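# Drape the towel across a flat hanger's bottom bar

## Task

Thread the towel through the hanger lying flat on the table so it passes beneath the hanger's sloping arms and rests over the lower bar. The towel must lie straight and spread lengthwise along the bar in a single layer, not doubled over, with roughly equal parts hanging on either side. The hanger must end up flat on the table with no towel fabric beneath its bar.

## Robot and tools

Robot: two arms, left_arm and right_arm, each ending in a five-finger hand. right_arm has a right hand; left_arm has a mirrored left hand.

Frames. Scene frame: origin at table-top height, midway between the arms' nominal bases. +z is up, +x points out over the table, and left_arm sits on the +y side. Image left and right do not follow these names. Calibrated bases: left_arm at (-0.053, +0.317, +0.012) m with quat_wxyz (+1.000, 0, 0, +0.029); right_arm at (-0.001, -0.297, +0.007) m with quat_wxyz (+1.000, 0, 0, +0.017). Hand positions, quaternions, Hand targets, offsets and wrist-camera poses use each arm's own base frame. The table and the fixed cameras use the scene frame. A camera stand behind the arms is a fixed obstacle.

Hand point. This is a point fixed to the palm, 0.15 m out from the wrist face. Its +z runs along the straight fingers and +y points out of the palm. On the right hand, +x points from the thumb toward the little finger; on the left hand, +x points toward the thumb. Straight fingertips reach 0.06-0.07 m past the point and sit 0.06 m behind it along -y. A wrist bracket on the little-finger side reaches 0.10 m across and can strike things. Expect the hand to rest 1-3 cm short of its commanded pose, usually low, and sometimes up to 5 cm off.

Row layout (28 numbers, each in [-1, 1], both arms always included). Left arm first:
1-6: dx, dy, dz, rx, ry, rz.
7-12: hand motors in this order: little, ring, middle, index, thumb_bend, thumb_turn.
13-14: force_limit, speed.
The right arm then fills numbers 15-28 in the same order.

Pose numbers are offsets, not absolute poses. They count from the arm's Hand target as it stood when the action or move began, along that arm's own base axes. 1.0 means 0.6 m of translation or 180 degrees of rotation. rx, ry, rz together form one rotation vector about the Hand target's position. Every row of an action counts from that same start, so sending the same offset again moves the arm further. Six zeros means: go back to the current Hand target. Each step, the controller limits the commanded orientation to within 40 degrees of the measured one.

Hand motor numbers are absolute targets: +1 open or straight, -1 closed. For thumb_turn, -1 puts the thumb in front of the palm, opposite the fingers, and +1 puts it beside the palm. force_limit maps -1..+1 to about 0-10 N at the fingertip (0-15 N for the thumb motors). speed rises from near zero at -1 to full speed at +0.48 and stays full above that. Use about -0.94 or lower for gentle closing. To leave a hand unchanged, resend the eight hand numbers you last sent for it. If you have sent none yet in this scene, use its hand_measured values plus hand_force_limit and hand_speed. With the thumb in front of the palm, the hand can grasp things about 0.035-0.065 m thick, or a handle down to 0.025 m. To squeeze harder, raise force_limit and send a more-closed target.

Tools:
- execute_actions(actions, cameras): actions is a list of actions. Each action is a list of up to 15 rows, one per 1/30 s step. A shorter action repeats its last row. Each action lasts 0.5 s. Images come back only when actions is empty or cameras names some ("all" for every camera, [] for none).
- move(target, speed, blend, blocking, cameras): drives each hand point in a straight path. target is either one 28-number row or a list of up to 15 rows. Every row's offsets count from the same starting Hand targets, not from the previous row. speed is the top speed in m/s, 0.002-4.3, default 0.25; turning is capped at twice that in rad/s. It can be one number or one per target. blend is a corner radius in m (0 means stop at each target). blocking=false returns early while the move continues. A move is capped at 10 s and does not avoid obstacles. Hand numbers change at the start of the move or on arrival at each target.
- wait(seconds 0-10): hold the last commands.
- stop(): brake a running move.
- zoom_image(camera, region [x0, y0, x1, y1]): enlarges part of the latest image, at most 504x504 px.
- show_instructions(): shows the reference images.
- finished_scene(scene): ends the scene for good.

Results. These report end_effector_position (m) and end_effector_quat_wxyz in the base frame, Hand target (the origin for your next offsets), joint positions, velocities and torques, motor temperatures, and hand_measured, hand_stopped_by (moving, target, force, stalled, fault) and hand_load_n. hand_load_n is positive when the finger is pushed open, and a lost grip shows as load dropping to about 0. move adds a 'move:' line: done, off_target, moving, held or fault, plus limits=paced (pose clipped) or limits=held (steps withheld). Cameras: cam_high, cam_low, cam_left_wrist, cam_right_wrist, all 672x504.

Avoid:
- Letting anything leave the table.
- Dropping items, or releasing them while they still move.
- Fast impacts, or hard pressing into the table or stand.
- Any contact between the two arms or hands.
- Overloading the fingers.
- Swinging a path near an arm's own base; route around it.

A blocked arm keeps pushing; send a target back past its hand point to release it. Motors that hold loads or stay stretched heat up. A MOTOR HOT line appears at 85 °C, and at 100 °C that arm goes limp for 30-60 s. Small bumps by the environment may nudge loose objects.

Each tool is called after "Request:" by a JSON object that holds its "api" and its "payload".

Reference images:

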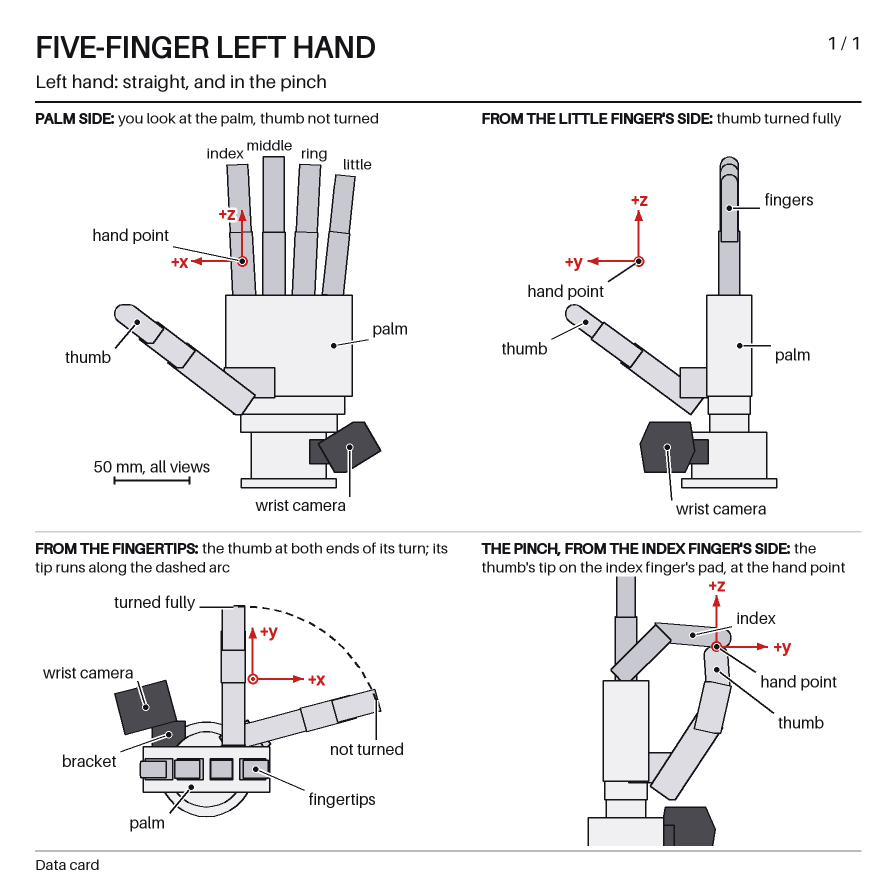

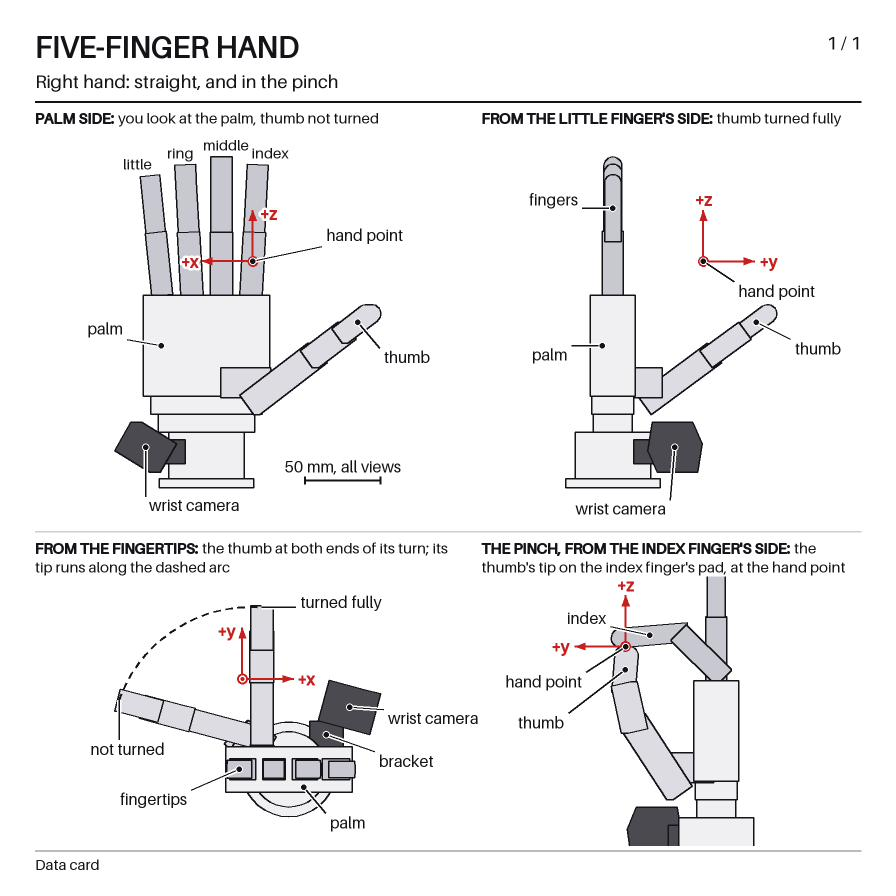

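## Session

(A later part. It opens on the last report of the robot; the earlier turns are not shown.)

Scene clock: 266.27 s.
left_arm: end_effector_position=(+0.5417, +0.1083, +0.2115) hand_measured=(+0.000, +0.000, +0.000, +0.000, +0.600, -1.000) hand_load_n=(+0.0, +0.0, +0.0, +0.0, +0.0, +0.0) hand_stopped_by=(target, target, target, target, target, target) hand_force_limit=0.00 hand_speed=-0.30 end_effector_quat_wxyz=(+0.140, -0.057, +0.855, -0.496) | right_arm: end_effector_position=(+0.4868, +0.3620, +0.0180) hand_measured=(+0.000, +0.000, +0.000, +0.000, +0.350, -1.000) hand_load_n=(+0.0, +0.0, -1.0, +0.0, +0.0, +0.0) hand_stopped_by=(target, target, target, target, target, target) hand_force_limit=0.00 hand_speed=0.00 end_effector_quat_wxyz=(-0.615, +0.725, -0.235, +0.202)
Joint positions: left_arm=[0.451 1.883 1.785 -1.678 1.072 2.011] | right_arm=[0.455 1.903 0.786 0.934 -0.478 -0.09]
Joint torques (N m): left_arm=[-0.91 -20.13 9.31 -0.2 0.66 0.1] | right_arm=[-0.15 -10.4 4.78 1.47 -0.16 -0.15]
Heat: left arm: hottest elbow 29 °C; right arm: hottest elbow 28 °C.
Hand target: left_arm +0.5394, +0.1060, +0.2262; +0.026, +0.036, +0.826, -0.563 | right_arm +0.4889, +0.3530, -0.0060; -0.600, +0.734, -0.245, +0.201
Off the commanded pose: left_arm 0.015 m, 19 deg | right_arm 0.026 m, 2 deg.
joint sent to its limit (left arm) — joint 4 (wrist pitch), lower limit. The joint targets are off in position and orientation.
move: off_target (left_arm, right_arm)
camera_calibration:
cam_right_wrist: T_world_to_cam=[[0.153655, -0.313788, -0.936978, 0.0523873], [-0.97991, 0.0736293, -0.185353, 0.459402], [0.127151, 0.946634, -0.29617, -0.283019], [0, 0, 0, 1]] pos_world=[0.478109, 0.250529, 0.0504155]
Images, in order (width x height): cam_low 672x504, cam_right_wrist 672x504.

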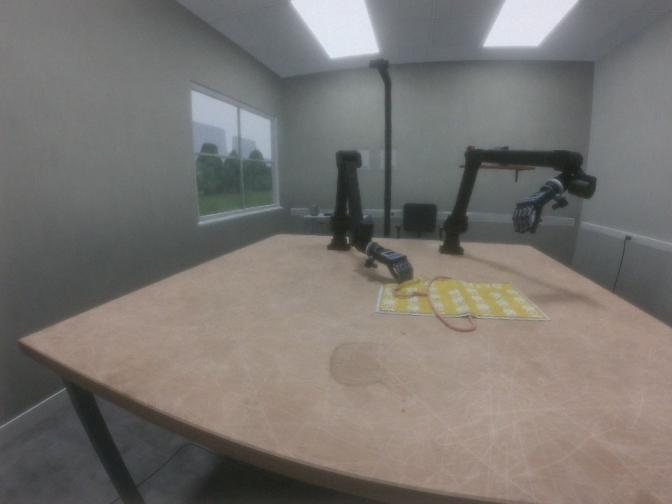

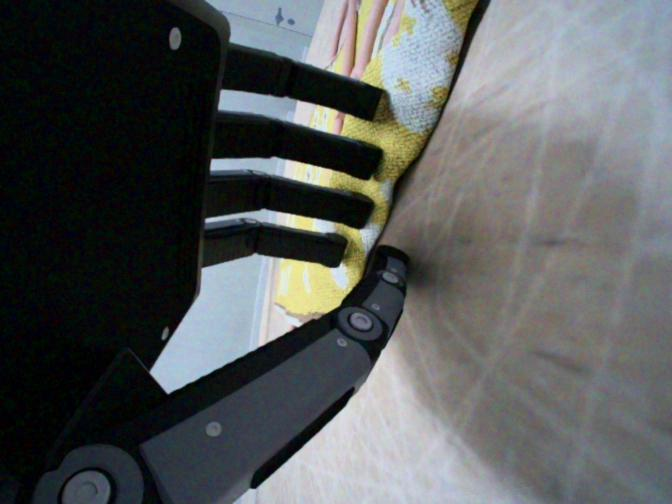

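Request:
{"api": "move", "payload": {"target": [[0,0,0,0,0,0, 0,0,0,0,0.6,-1,0.0,-0.3, 0,0,-0.02,0,0,0, -0.25,-0.25,-0.5,-0.5,0.1,-1,0.2,-0.7]], "speed": 0.1, "cameras": ["cam_right_wrist","cam_low"]}}

Request:
{"api": "zoom_image", "payload": {"camera": "cam_right_wrist", "region": [280, 100, 530, 350]}}

Scene clock: 267.77 s.
left_arm: end_effector_position=(+0.5417, +0.1083, +0.2115) hand_measured=(+0.000, +0.000, +0.000, +0.000, +0.600, -1.000) hand_load_n=(+0.0, +0.0, +0.0, +0.0, +0.0, +0.0) hand_stopped_by=(target, target, target, target, target, target) hand_force_limit=0.00 hand_speed=-0.30 end_effector_quat_wxyz=(+0.140, -0.057, +0.855, -0.496) | right_arm: end_effector_position=(+0.4886, +0.3642, +0.0183) hand_measured=(-0.250, -0.250, -0.268, -0.300, +0.202, -1.000) hand_load_n=(+0.0, +0.0, +10.0, +7.0, +10.5, +0.5) hand_stopped_by=(target, target, force, force, force, target) hand_force_limit=0.20 hand_speed=-0.70 end_effector_quat_wxyz=(-0.623, +0.719, -0.227, +0.210)
Joint positions: left_arm=[0.451 1.883 1.785 -1.678 1.072 2.011] | right_arm=[0.456 1.922 0.786 0.983 -0.479 -0.09]
Joint torques (N m): left_arm=[-0.91 -20.13 9.31 -0.2 0.66 0.11] | right_arm=[-0.03 -9.41 4.57 0.72 -0.12 -0.15]
Heat: left arm: hottest elbow 29 °C; right arm: hottest elbow 28 °C.
Hand target: left_arm +0.5394, +0.1060, +0.2262; +0.026, +0.036, +0.826, -0.563 | right_arm +0.4889, +0.3530, -0.0180; -0.600, +0.734, -0.245, +0.201
Off the commanded pose: left_arm 0.015 m, 19 deg | right_arm 0.038 m, 4 deg.
joint sent to its limit (left arm) — joint 4 (wrist pitch), lower limit. The joint targets are off in position and orientation.
move: off_target (left_arm, right_arm)
camera_calibration:
cam_right_wrist: T_world_to_cam=[[0.180284, -0.300415, -0.936615, 0.0351552], [-0.974699, 0.0733519, -0.211142, 0.459034], [0.132133, 0.950984, -0.27959, -0.289545], [0, 0, 0, 1]] pos_world=[0.479341, 0.252242, 0.0488947]
Images, in order (width x height): cam_low 672x504, cam_right_wrist 672x504.

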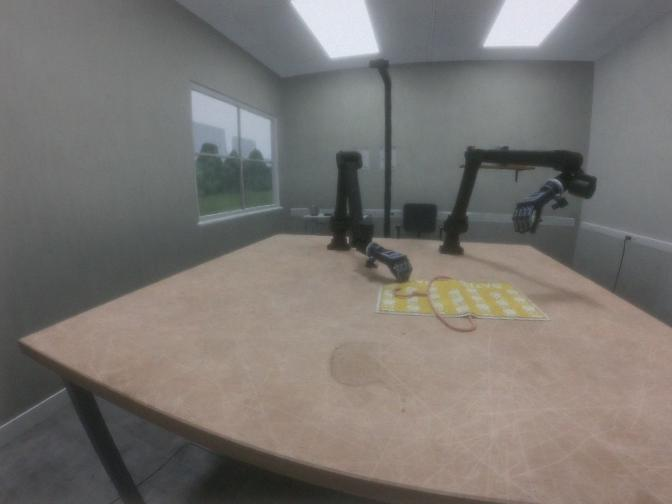

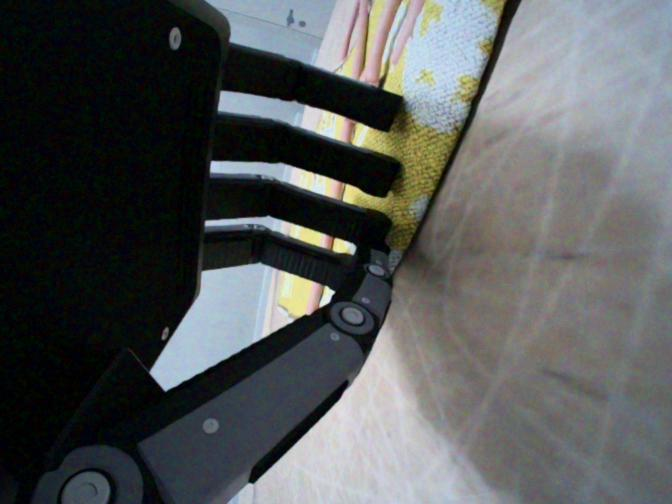

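Scaled by 2.016 from the camera's 672x504 image, which has a finer 960x720 frame.

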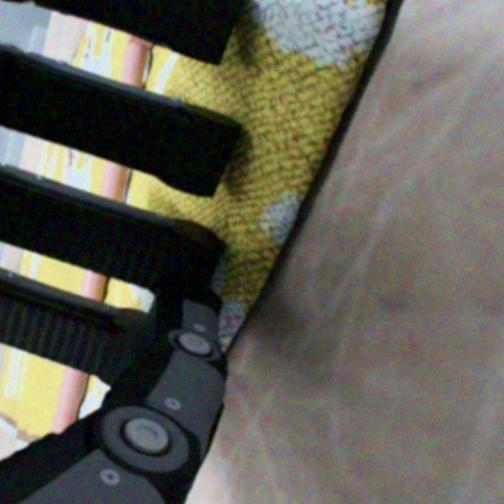

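Request:
{"api": "move", "payload": {"target": [[0,0,0,0,0,0, 0,0,0,0,0.6,-1,0.0,-0.3, 0,0,0.15,0,0,0, 0,0,0.05,0.05,0.4,-1,0.0,0],[0,0,0,0,0,0, 0,0,0,0,0.6,-1,0.0,-0.3, 0.02,0.03,0.12,-0.031,0.0233,0, 0,0,0.05,0.05,0.4,-1,0.0,0],[0,0,0,0,0,0, 0,0,0,0,0.6,-1,0.0,-0.3, 0.02,0.03,0.02,-0.031,0.0233,0, 0,0,0.05,0.05,0.4,-1,0.0,0]], "speed": 0.1, "cameras": ["cam_right_wrist","cam_low"]}}

Request:
{"api": "zoom_image", "payload": {"camera": "cam_right_wrist", "region": [280, 100, 530, 350]}}

Scene clock: 274.97 s.
left_arm: end_effector_position=(+0.5417, +0.1083, +0.2115) hand_measured=(+0.000, +0.000, +0.000, +0.000, +0.600, -1.000) hand_load_n=(+0.0, +0.0, +0.0, +0.0, +0.0, +0.0) hand_stopped_by=(target, target, target, target, target, target) hand_force_limit=0.00 hand_speed=-0.30 end_effector_quat_wxyz=(+0.140, -0.057, +0.855, -0.496) | right_arm: end_effector_position=(+0.4951, +0.3707, +0.0190) hand_measured=(+0.000, +0.000, +0.050, +0.050, +0.398, -1.000) hand_load_n=(+0.0, +0.0, -1.5, +0.0, +0.0, +0.0) hand_stopped_by=(target, target, target, target, target, target) hand_force_limit=0.00 hand_speed=0.00 end_effector_quat_wxyz=(-0.569, +0.760, -0.252, +0.188)
Joint positions: left_arm=[0.451 1.883 1.785 -1.678 1.072 2.011] | right_arm=[0.478 1.854 0.859 0.679 -0.433 -0.136]
Joint torques (N m): left_arm=[-0.97 -20.13 9.31 -0.18 0.66 0.1] | right_arm=[1.03 -9.7 7.6 1.14 -0.04 -0.17]
Heat: left arm: hottest elbow 29 °C; right arm: hottest elbow 28 °C.
Hand target: left_arm +0.5394, +0.1060, +0.2262; +0.026, +0.036, +0.826, -0.563 | right_arm +0.5009, +0.3710, -0.0060; -0.554, +0.769, -0.257, +0.186
Off the commanded pose: left_arm 0.015 m, 19 deg | right_arm 0.026 m, 2 deg.
joint sent to its limit (left arm) — joint 4 (wrist pitch), lower limit. The joint targets are off in position and orientation.
move: off_target (left_arm, right_arm)
camera_calibration:
cam_right_wrist: T_world_to_cam=[[0.0791092, -0.403621, -0.9115, 0.124486], [-0.990796, 0.0689164, -0.116508, 0.472893], [0.109842, 0.912327, -0.394454, -0.268851], [0, 0, 0, 1]] pos_world=[0.488224, 0.262935, 0.0625158]
Images, in order (width x height): cam_low 672x504, cam_right_wrist 672x504.

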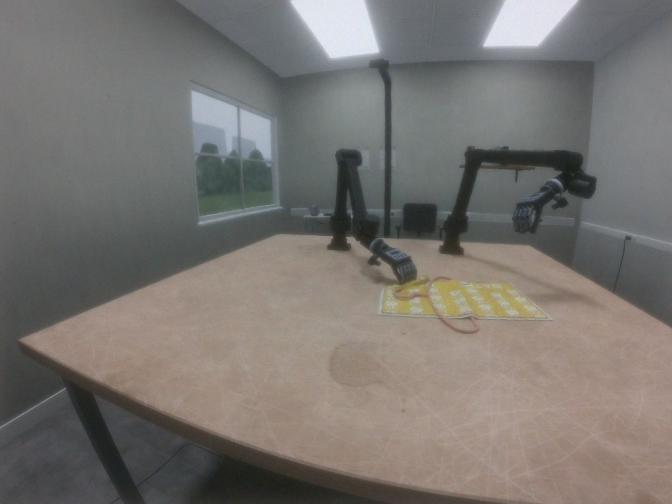

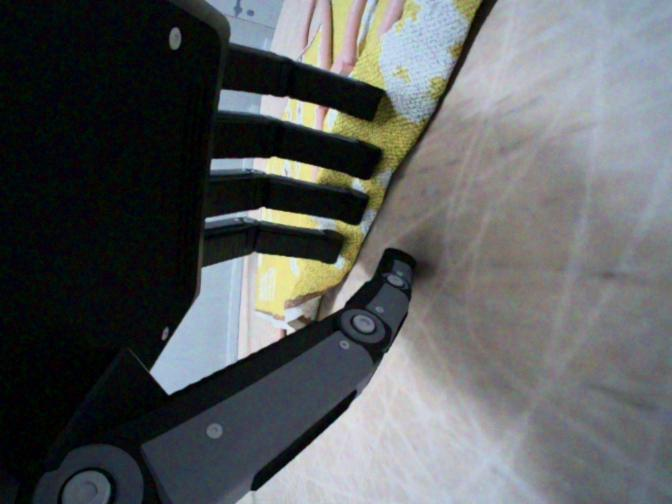

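Scaled by 2.016 from the camera's 672x504 image, which has a finer 960x720 frame.

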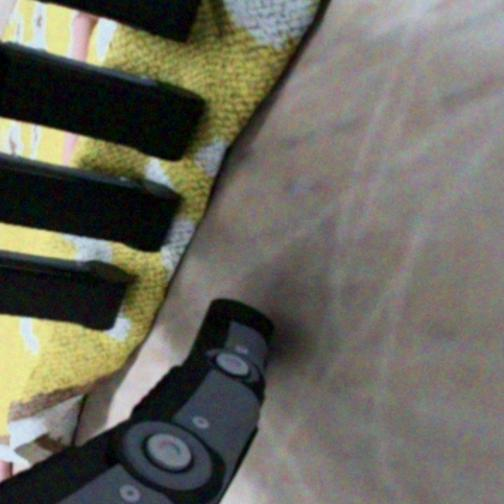

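Request:
{"api": "move", "payload": {"target": [[0,0,0,0,0,0, 0,0,0,0,0.6,-1,0.0,-0.3, 0,0,0.17,0,0,0, 0,0,0.05,0.05,0.4,-1,0.0,0],[0,0,0,0,0,0, 0,0,0,0,0.6,-1,0.0,-0.3, -0.2,-0.4,0.25,0,0,0, 0,0,0.05,0.05,0.4,-1,0.0,0]], "speed": 0.2, "cameras": ["all"]}}

Request:
{"api": "zoom_image", "payload": {"camera": "cam_high", "region": [270, 230, 430, 390]}}

Request:
{"api": "zoom_image", "payload": {"camera": "cam_low", "region": [340, 230, 480, 330]}}

Scene clock: 284.77 s.
left_arm: end_effector_position=(+0.5417, +0.1083, +0.2115) hand_measured=(+0.000, +0.000, +0.000, +0.000, +0.600, -1.000) hand_load_n=(+0.0, +0.0, +0.0, +0.0, +0.0, +0.0) hand_stopped_by=(target, target, target, target, target, target) hand_force_limit=0.00 hand_speed=-0.30 end_effector_quat_wxyz=(+0.140, -0.057, +0.855, -0.496) | right_arm: end_effector_position=(+0.3757, +0.1333, +0.1304) hand_measured=(+0.000, +0.000, +0.050, +0.050, +0.398, -1.000) hand_load_n=(+0.0, +0.0, +0.0, +0.0, +0.5, +0.0) hand_stopped_by=(target, target, target, target, target, target) hand_force_limit=0.00 hand_speed=0.00 end_effector_quat_wxyz=(-0.550, +0.771, -0.272, +0.171)
Joint positions: left_arm=[0.451 1.883 1.785 -1.678 1.072 2.011] | right_arm=[-0.054 1.138 0.552 0.012 -0.901 -0.432]
Joint torques (N m): left_arm=[-0.91 -20.13 9.31 -0.2 0.66 0.1] | right_arm=[-0.03 -7.41 9.54 0.98 -0.77 -0.15]
Heat: left arm: hottest elbow 29 °C; right arm: hottest elbow 28 °C.
Hand target: left_arm +0.5394, +0.1060, +0.2262; +0.026, +0.036, +0.826, -0.563 | right_arm +0.3809, +0.1310, +0.1440; -0.554, +0.769, -0.257, +0.186
Off the commanded pose: left_arm 0.015 m, 19 deg | right_arm 0.015 m, 2 deg.
joint sent to its limit (left arm) — joint 4 (wrist pitch), lower limit. The joint targets are off in position and orientation.
move: off_target (left_arm, right_arm)
camera_calibration:
cam_left_wrist: T_world_to_cam=[[-0.327785, -0.495669, 0.804282, 0.0557598], [-0.909785, 0.395078, -0.127301, 0.471861], [-0.254655, -0.77345, -0.580453, 0.456507], [0, 0, 0, 1]] pos_world=[0.563821, 0.194302, 0.280202]
cam_right_wrist: T_world_to_cam=[[0.0173335, -0.427423, -0.903886, 0.165095], [-0.995254, 0.0792008, -0.0565376, 0.376485], [0.0957539, 0.900576, -0.424022, 0.0154673], [0, 0, 0, 1]] pos_world=[0.370355, 0.0268181, 0.177071]

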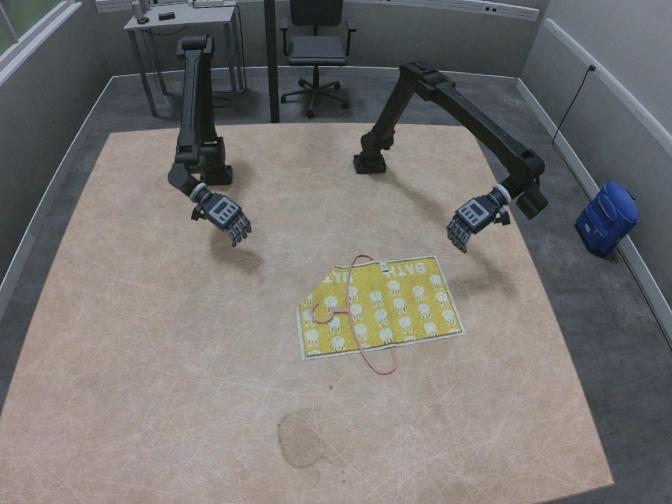

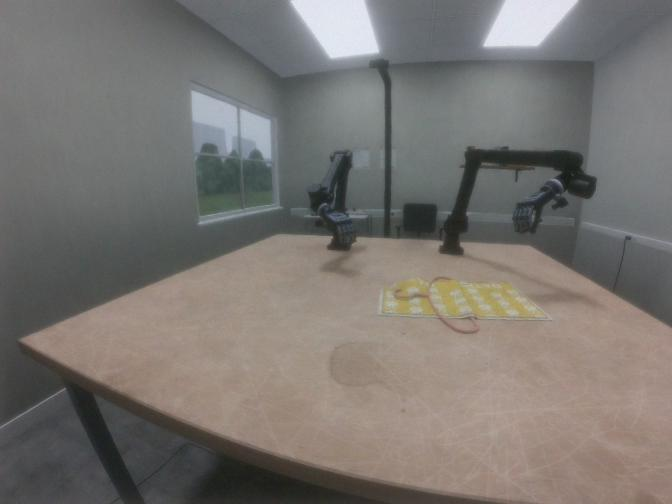

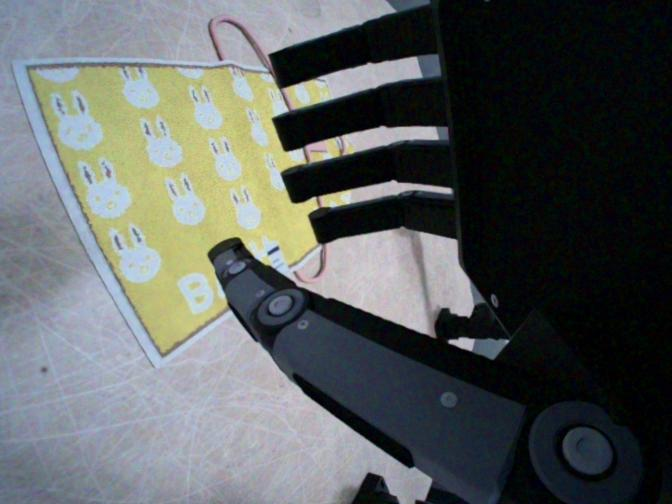

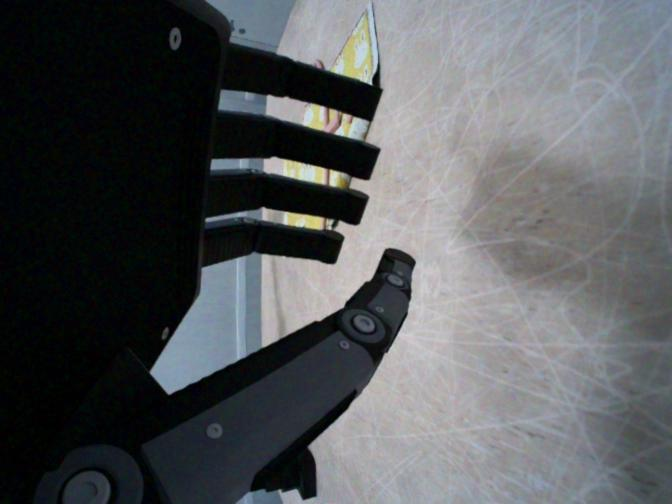

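Scaled by 3.150 from the camera's 672x504 image, which has a finer 960x720 frame.

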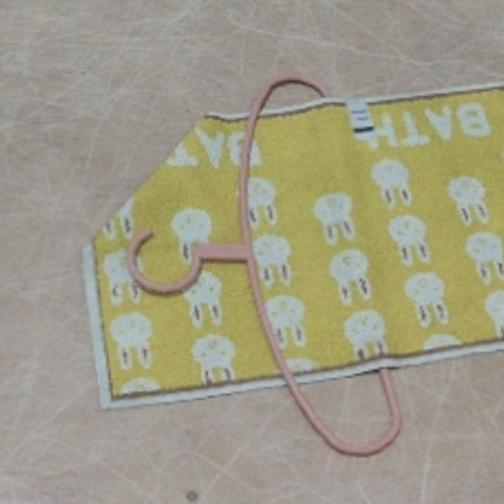

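Scaled by 3.600 from the camera's 672x504 image, which has a finer 960x720 frame.

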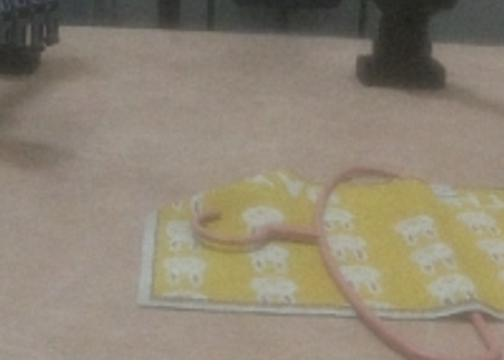

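Request:
{"api": "move", "payload": {"target": [0.211,-0.76,-0.202,0,0,0, 0,0,0,0,0.35,-1,0.0,0, 0,0,0,0,0,0, 0,0,0.05,0.05,0.4,-1,0.0,0], "speed": 0.2, "cameras": ["cam_left_wrist","cam_high","cam_low"]}}

Request:
{"api": "zoom_image", "payload": {"camera": "cam_high", "region": [270, 230, 430, 390]}}

Request:
{"api": "zoom_image", "payload": {"camera": "cam_left_wrist", "region": [150, 0, 450, 330]}}

Scene clock: 290.03 s.
left_arm: end_effector_position=(+0.6401, -0.3420, +0.0755) hand_measured=(+0.000, +0.000, +0.000, +0.000, +0.350, -1.000) hand_load_n=(+0.0, +0.0, +0.0, +0.0, +0.5, +0.0) hand_stopped_by=(target, target, target, target, target, target) hand_force_limit=0.00 hand_speed=0.00 end_effector_quat_wxyz=(-0.011, +0.013, +0.833, -0.553) | right_arm: end_effector_position=(+0.3757, +0.1333, +0.1304) hand_measured=(+0.000, +0.000, +0.050, +0.050, +0.398, -1.000) hand_load_n=(+0.0, +0.0, +0.0, +0.0, +0.0, +0.0) hand_stopped_by=(target, target, target, target, target, target) hand_force_limit=0.00 hand_speed=0.00 end_effector_quat_wxyz=(-0.550, +0.771, -0.272, +0.171)
Joint positions: left_arm=[-0.27 2.216 1.894 -0.743 1.111 1.014] | right_arm=[-0.054 1.138 0.552 0.012 -0.901 -0.432]
Joint torques (N m): left_arm=[-0.15 -23.41 15.31 2.4 0.6 -0.12] | right_arm=[-0.03 -7.41 9.51 0.95 -0.76 -0.15]
Heat: left arm: hottest elbow 29 °C; right arm: hottest elbow 28 °C.
Hand target: left_arm +0.6660, -0.3500, +0.1050; +0.026, +0.036, +0.826, -0.563 | right_arm +0.3809, +0.1310, +0.1440; -0.554, +0.769, -0.257, +0.186
Off the commanded pose: left_arm 0.040 m, 5 deg | right_arm 0.015 m, 2 deg.
move: off_target (left_arm, right_arm)
camera_calibration:
cam_left_wrist: T_world_to_cam=[[-0.290296, -0.306951, 0.906372, 0.00705195], [-0.778285, 0.62682, -0.0369936, 0.710154], [-0.556777, -0.716155, -0.420859, 0.255164], [0, 0, 0, 1]] pos_world=[0.696819, -0.260238, 0.127267]
Images, in order (width x height): cam_high 672x504, cam_low 672x504, cam_left_wrist 672x504.

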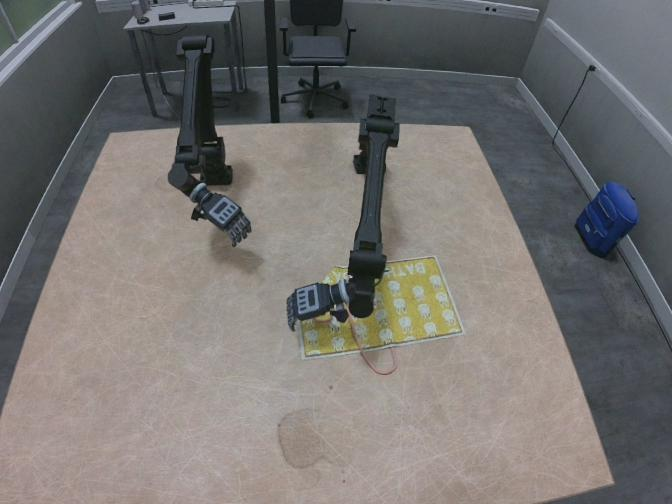

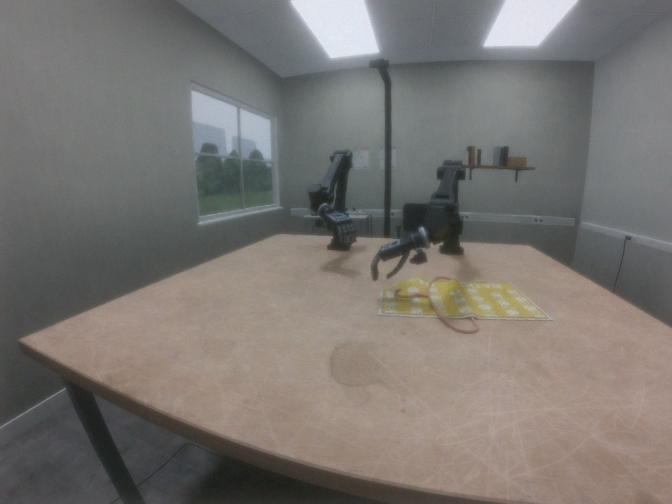

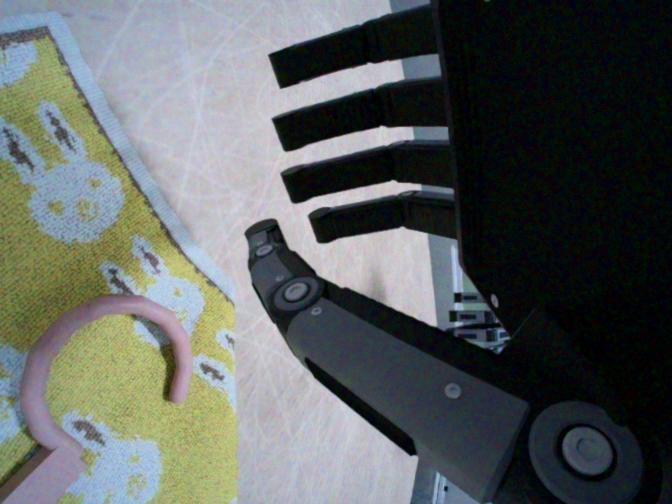

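Scaled by 3.150 from the camera's 672x504 image, which has a finer 960x720 frame.

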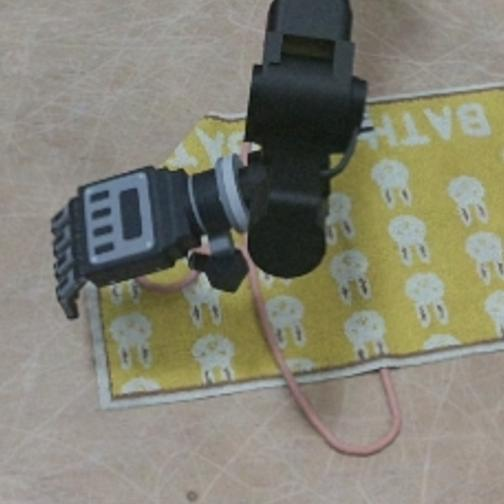

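Scaled by 1.527 from the camera's 672x504 image, which has a finer 960x720 frame.

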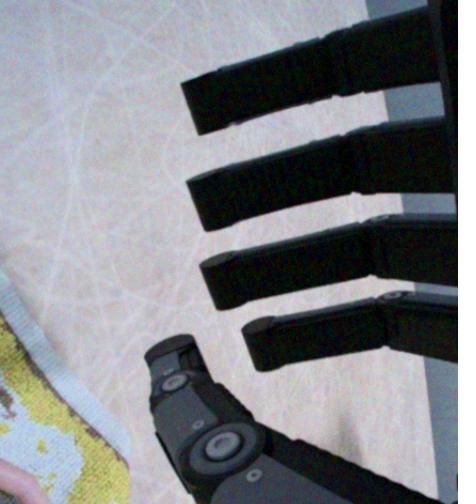

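Request:
{"api": "move", "payload": {"target": [-0.043,-0.005,-0.108,0,0,0, 0,0,0,0,0.35,-1,0.0,0, 0,0,0,0,0,0, 0,0,0.05,0.05,0.4,-1,0.0,0], "speed": 0.1, "cameras": ["cam_left_wrist","cam_high","cam_low"]}}

Request:
{"api": "zoom_image", "payload": {"camera": "cam_low", "region": [340, 230, 480, 330]}}

Request:
{"api": "zoom_image", "payload": {"camera": "cam_left_wrist", "region": [150, 0, 450, 330]}}

Scene clock: 293.83 s.
left_arm: end_effector_position=(+0.6367, -0.3441, +0.0363) hand_measured=(+0.000, +0.000, +0.000, +0.000, +0.350, -1.000) hand_load_n=(+0.0, +0.0, +0.0, +0.0, +0.5, +0.0) hand_stopped_by=(target, target, target, target, target, target) hand_force_limit=0.00 hand_speed=0.00 end_effector_quat_wxyz=(+0.016, +0.025, +0.829, -0.559) | right_arm: end_effector_position=(+0.3757, +0.1333, +0.1304) hand_measured=(+0.000, +0.000, +0.050, +0.050, +0.398, -1.000) hand_load_n=(+0.0, +0.0, +0.0, +0.0, +0.0, +0.5) hand_stopped_by=(target, target, target, target, target, target) hand_force_limit=0.00 hand_speed=0.00 end_effector_quat_wxyz=(-0.550, +0.771, -0.272, +0.171)
Joint positions: left_arm=[-0.274 2.216 1.773 -0.539 1.103 0.989] | right_arm=[-0.054 1.138 0.552 0.012 -0.901 -0.432]
Joint torques (N m): left_arm=[-1.14 -22.89 9.47 2.5 0.55 -0.11] | right_arm=[-0.03 -7.36 9.51 0.95 -0.76 -0.16]
Heat: left arm: hottest elbow 30 °C; right arm: hottest elbow 28 °C.
Hand target: left_arm +0.6402, -0.3530, +0.0402; +0.026, +0.036, +0.826, -0.563 | right_arm +0.3809, +0.1310, +0.1440; -0.554, +0.769, -0.257, +0.186
Off the commanded pose: left_arm 0.010 m, 2 deg | right_arm 0.015 m, 2 deg.
move: off_target (right_arm)
camera_calibration:
cam_left_wrist: T_world_to_cam=[[-0.340661, -0.295623, 0.892501, 0.0774122], [-0.779868, 0.619054, -0.0926203, 0.707741], [-0.525125, -0.727585, -0.441434, 0.211904], [0, 0, 0, 1]] pos_world=[0.689592, -0.261067, 0.0900026]
Images, in order (width x height): cam_high 672x504, cam_low 672x504, cam_left_wrist 672x504.

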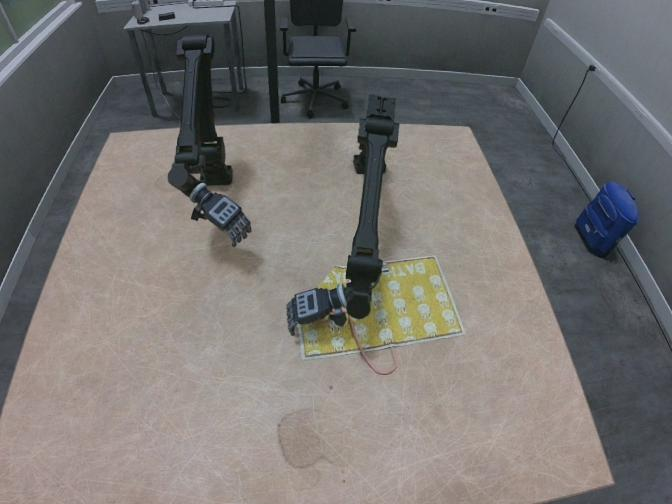

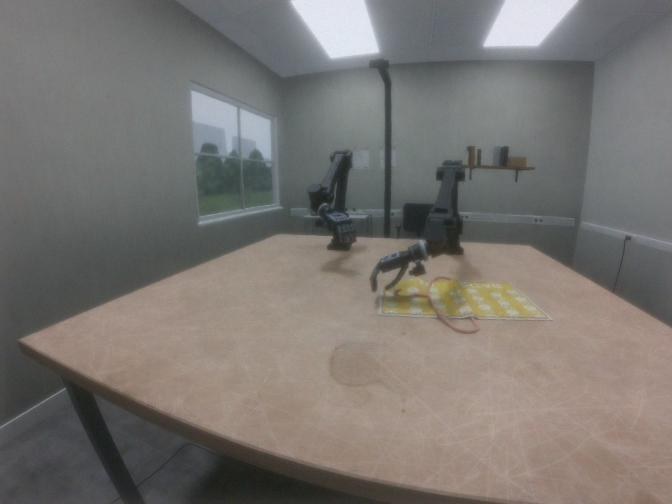

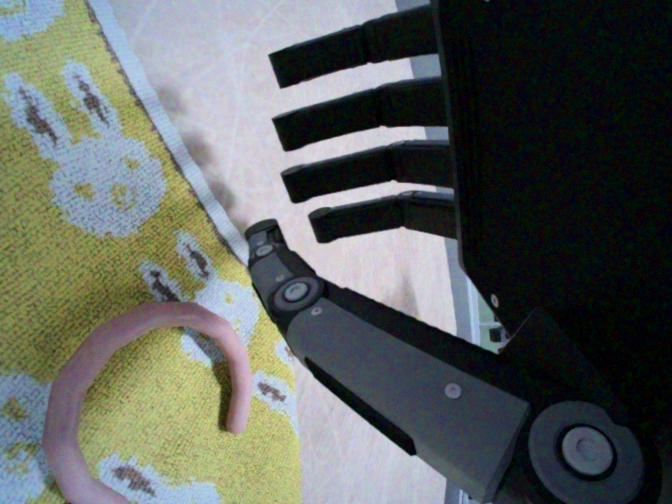

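Scaled by 3.600 from the camera's 672x504 image, which has a finer 960x720 frame.

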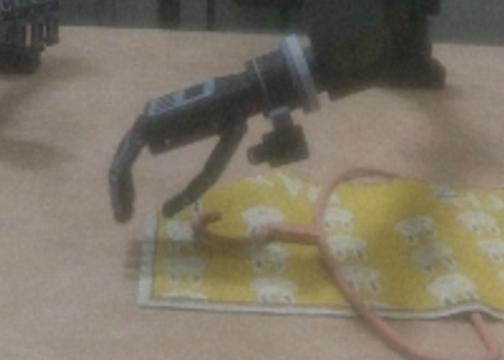

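Scaled by 1.527 from the camera's 672x504 image, which has a finer 960x720 frame.

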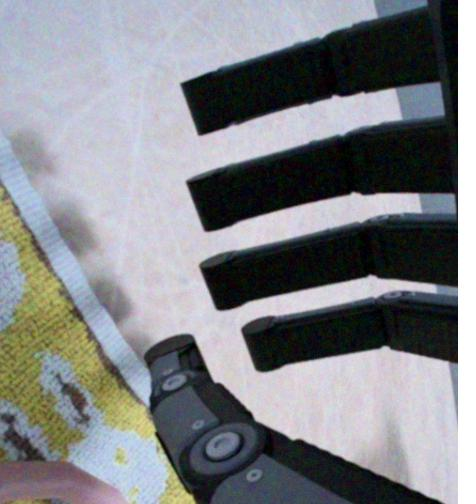

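Request:
{"api": "move", "payload": {"target": [-0.025,-0.007,-0.105,0,0,0, 0,0,0,0,0.35,-1,0.0,0, 0,0,0,0,0,0, 0,0,0.05,0.05,0.4,-1,0.0,0], "speed": 0.1, "cameras": ["cam_left_wrist","cam_high","cam_low"]}}

Request:
{"api": "zoom_image", "payload": {"camera": "cam_low", "region": [340, 230, 480, 330]}}

Request:
{"api": "zoom_image", "payload": {"camera": "cam_left_wrist", "region": [150, 0, 450, 330]}}

Scene clock: 296.03 s.
left_arm: end_effector_position=(+0.6328, -0.3474, +0.0062) hand_measured=(+0.000, +0.000, +0.000, +0.000, +0.350, -1.000) hand_load_n=(+0.0, +0.0, +0.0, +0.0, -3.0, +0.5) hand_stopped_by=(target, target, target, target, target, target) hand_force_limit=0.00 hand_speed=0.00 end_effector_quat_wxyz=(+0.033, +0.035, +0.820, -0.570) | right_arm: end_effector_position=(+0.3757, +0.1333, +0.1304) hand_measured=(+0.000, +0.000, +0.050, +0.050, +0.398, -1.000) hand_load_n=(+0.0, +0.0, +0.0, +0.0, +0.0, +0.0) hand_stopped_by=(target, target, target, target, target, target) hand_force_limit=0.00 hand_speed=0.00 end_effector_quat_wxyz=(-0.550, +0.771, -0.272, +0.171)
Joint positions: left_arm=[-0.277 2.232 1.692 -0.369 1.114 0.957] | right_arm=[-0.054 1.138 0.552 0.012 -0.901 -0.432]
Joint torques (N m): left_arm=[-1.61 -20.25 7.42 2.44 0.16 -0.02] | right_arm=[-0.03 -7.36 9.54 0.96 -0.77 -0.16]
Heat: left arm: hottest elbow 30 °C; right arm: hottest elbow 28 °C.
Hand target: left_arm +0.6252, -0.3572, -0.0228; +0.026, +0.036, +0.826, -0.563 | right_arm +0.3809, +0.1310, +0.1440; -0.554, +0.769, -0.257, +0.186
Off the commanded pose: left_arm 0.032 m, 1 deg | right_arm 0.015 m, 2 deg.
move: off_target (left_arm, right_arm)
camera_calibration:
cam_left_wrist: T_world_to_cam=[[-0.374207, -0.270992, 0.886867, 0.131785], [-0.776828, 0.61391, -0.14019, 0.700591], [-0.506466, -0.741403, -0.440243, 0.177478], [0, 0, 0, 1]] pos_world=[0.68344, -0.262804, 0.0594738]
Images, in order (width x height): cam_high 672x504, cam_low 672x504, cam_left_wrist 672x504.

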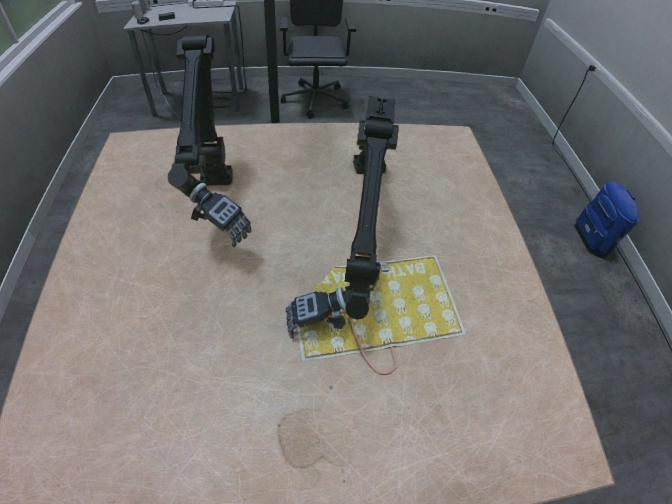

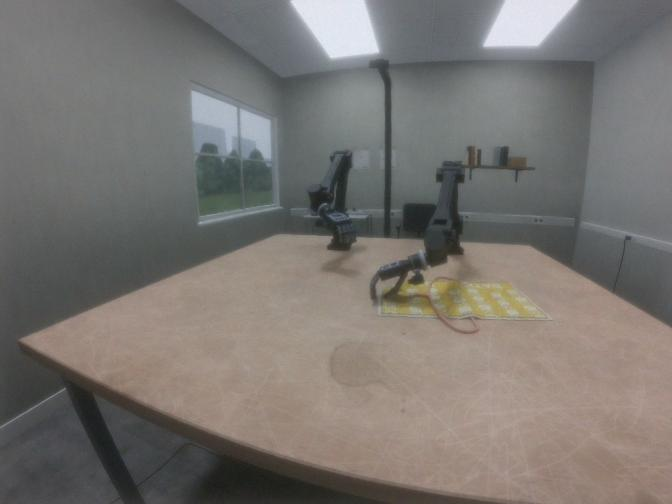

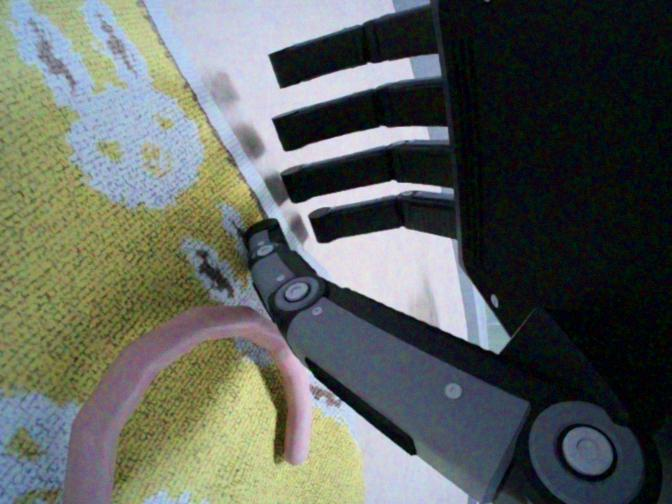

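Scaled by 3.600 from the camera's 672x504 image, which has a finer 960x720 frame.

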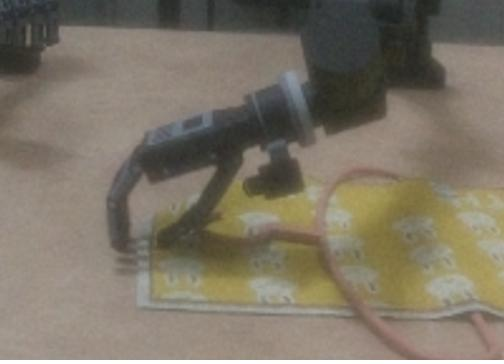

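Scaled by 1.527 from the camera's 672x504 image, which has a finer 960x720 frame.

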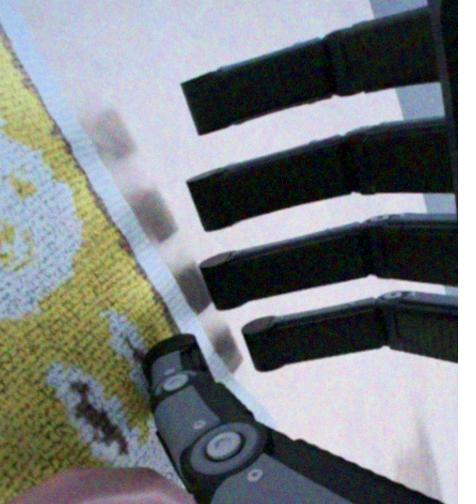

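Request:
{"api": "move", "payload": {"target": [[0,0.003,0.01,0.045,0,0, 0,0,0,0,0.35,-1,0.0,0, 0,0,0,0,0,0, 0,0,0.05,0.05,0.4,-1,0.0,0],[0,0.003,-0.01,0.045,0,0, -0.2,-0.2,-0.2,-0.2,0.35,-1,0.2,-0.7, 0,0,0,0,0,0, 0,0,0.05,0.05,0.4,-1,0.0,0]], "speed": 0.1, "cameras": ["cam_left_wrist","cam_low"]}}

Request:
{"api": "zoom_image", "payload": {"camera": "cam_left_wrist", "region": [150, 0, 450, 330]}}

Scene clock: 299.77 s.
left_arm: end_effector_position=(+0.6294, -0.3494, +0.0030) hand_measured=(-0.200, -0.200, -0.200, -0.200, +0.348, -1.000) hand_load_n=(+0.0, +0.0, +0.0, +0.0, -4.0, -2.0) hand_stopped_by=(target, target, target, target, target, target) hand_force_limit=0.20 hand_speed=-0.70 end_effector_quat_wxyz=(+0.037, +0.039, +0.856, -0.514) | right_arm: end_effector_position=(+0.3757, +0.1333, +0.1304) hand_measured=(+0.000, +0.000, +0.050, +0.050, +0.398, -1.000) hand_load_n=(+0.0, +0.5, +0.0, +0.0, +0.0, +0.0) hand_stopped_by=(target, target, target, target, target, target) hand_force_limit=0.00 hand_speed=0.00 end_effector_quat_wxyz=(-0.550, +0.771, -0.272, +0.171)
Joint positions: left_arm=[-0.308 2.219 1.734 -0.533 0.986 1.051] | right_arm=[-0.054 1.138 0.552 0.012 -0.901 -0.432]
Joint torques (N m): left_arm=[-1.14 -19.19 9.4 1.07 0.05 0.05] | right_arm=[-0.09 -7.41 9.52 0.92 -0.77 -0.16]
Heat: left arm: hottest elbow 30 °C; right arm: hottest elbow 28 °C.
Hand target: left_arm +0.6252, -0.3554, -0.0288; +0.023, +0.038, +0.863, -0.503 | right_arm +0.3809, +0.1310, +0.1440; -0.554, +0.769, -0.257, +0.186
Off the commanded pose: left_arm 0.033 m, 2 deg | right_arm 0.015 m, 2 deg.
move: off_target (left_arm, right_arm); target 2's new numbers were sent with left_arm's hand 0.034 m and 3 deg from that target
camera_calibration:
cam_left_wrist: T_world_to_cam=[[-0.382904, -0.387629, 0.838528, 0.0976472], [-0.77797, 0.62478, -0.0664317, 0.702997], [-0.498144, -0.677786, -0.540794, 0.190219], [0, 0, 0, 1]] pos_world=[0.679057, -0.272439, 0.0676909]
Images, in order (width x height): cam_low 672x504, cam_left_wrist 672x504.

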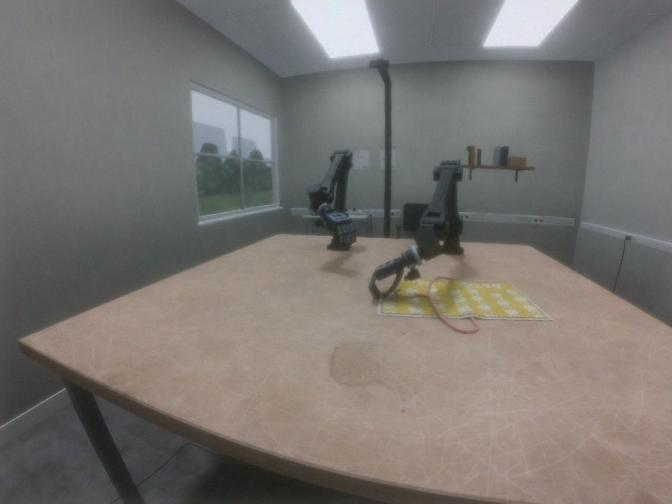

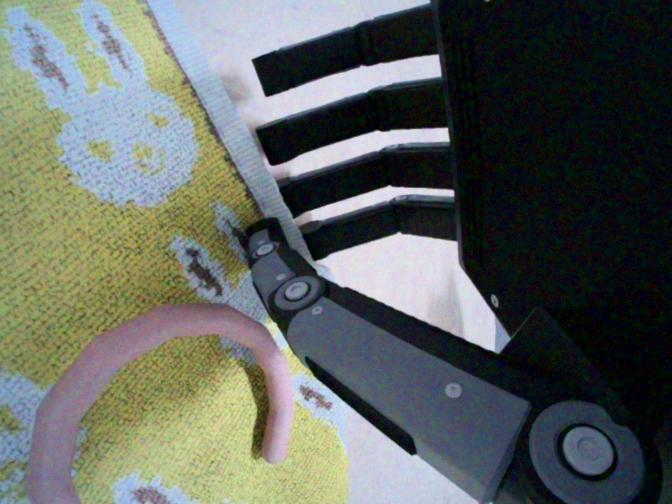

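Scaled by 1.527 from the camera's 672x504 image, which has a finer 960x720 frame.

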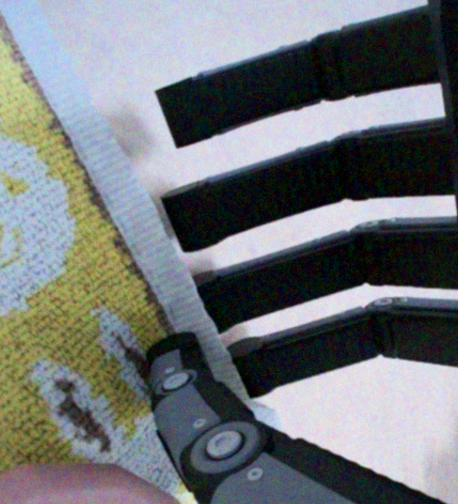

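Request:
{"api": "move", "payload": {"target": [[0,0.0,-0.01,0,0,0, -0.35,-0.35,-0.42,-0.42,0.1,-1,0.1,-0.7, 0,0,0,0,0,0, 0,0,0.05,0.05,0.4,-1,0.0,0]], "speed": 0.1, "cameras": ["cam_left_wrist","cam_low"]}}

Request:
{"api": "zoom_image", "payload": {"camera": "cam_left_wrist", "region": [150, 0, 450, 330]}}

Scene clock: 302.27 s.
left_arm: end_effector_position=(+0.6299, -0.3489, +0.0025) hand_measured=(-0.350, -0.350, -0.274, -0.332, +0.302, -1.000) hand_load_n=(+0.0, +0.0, +13.0, +9.5, +11.0, -1.0) hand_stopped_by=(target, target, force, force, force, target) hand_force_limit=0.10 hand_speed=-0.70 end_effector_quat_wxyz=(+0.038, +0.038, +0.857, -0.512) | right_arm: end_effector_position=(+0.3757, +0.1333, +0.1304) hand_measured=(+0.000, +0.000, +0.050, +0.050, +0.398, -1.000) hand_load_n=(+0.0, +0.0, +0.0, +0.0, +0.0, +0.0) hand_stopped_by=(target, target, target, target, target, target) hand_force_limit=0.00 hand_speed=0.00 end_effector_quat_wxyz=(-0.550, +0.771, -0.272, +0.171)
Joint positions: left_arm=[-0.308 2.219 1.734 -0.533 0.982 1.051] | right_arm=[-0.054 1.138 0.552 0.012 -0.901 -0.432]
Joint torques (N m): left_arm=[-1.14 -18.67 9.1 1.54 0.02 0.06] | right_arm=[-0.03 -7.41 9.52 0.95 -0.77 -0.15]
Heat: left arm: hottest elbow 30 °C; right arm: hottest elbow 28 °C.
Hand target: left_arm +0.6252, -0.3554, -0.0348; +0.023, +0.038, +0.863, -0.503 | right_arm +0.3809, +0.1310, +0.1440; -0.554, +0.769, -0.257, +0.186
Off the commanded pose: left_arm 0.038 m, 2 deg | right_arm 0.015 m, 2 deg.
move: off_target (left_arm, right_arm)
camera_calibration:
cam_left_wrist: T_world_to_cam=[[-0.382903, -0.391682, 0.836642, 0.0971133], [-0.779358, 0.623206, -0.0649262, 0.703381], [-0.49597, -0.676905, -0.543888, 0.189505], [0, 0, 0, 1]] pos_world=[0.679359, -0.272037, 0.067488]
Images, in order (width x height): cam_low 672x504, cam_left_wrist 672x504.

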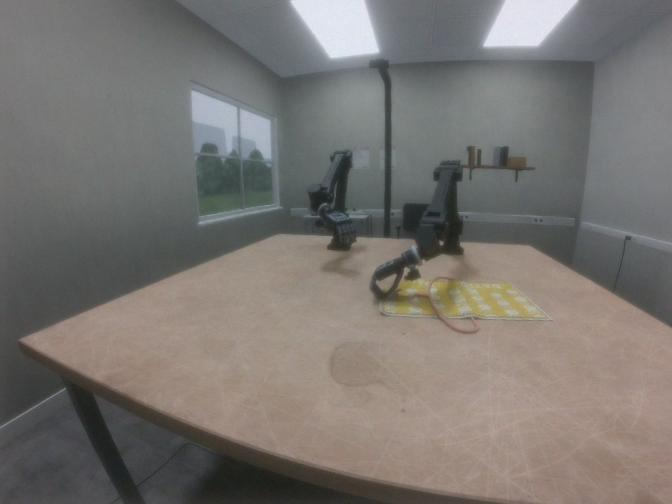

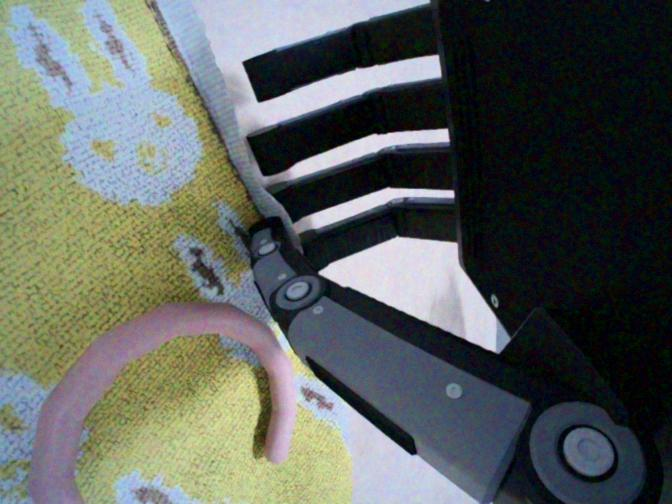

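Scaled by 1.527 from the camera's 672x504 image, which has a finer 960x720 frame.

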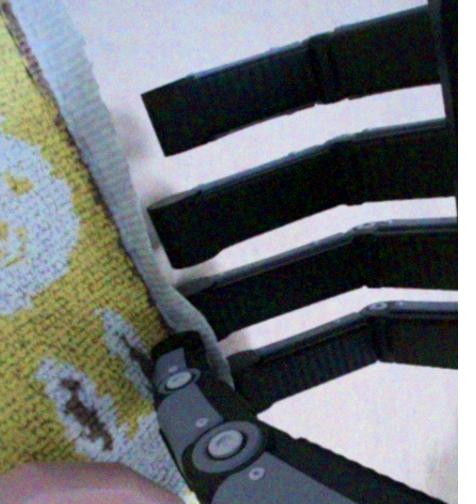

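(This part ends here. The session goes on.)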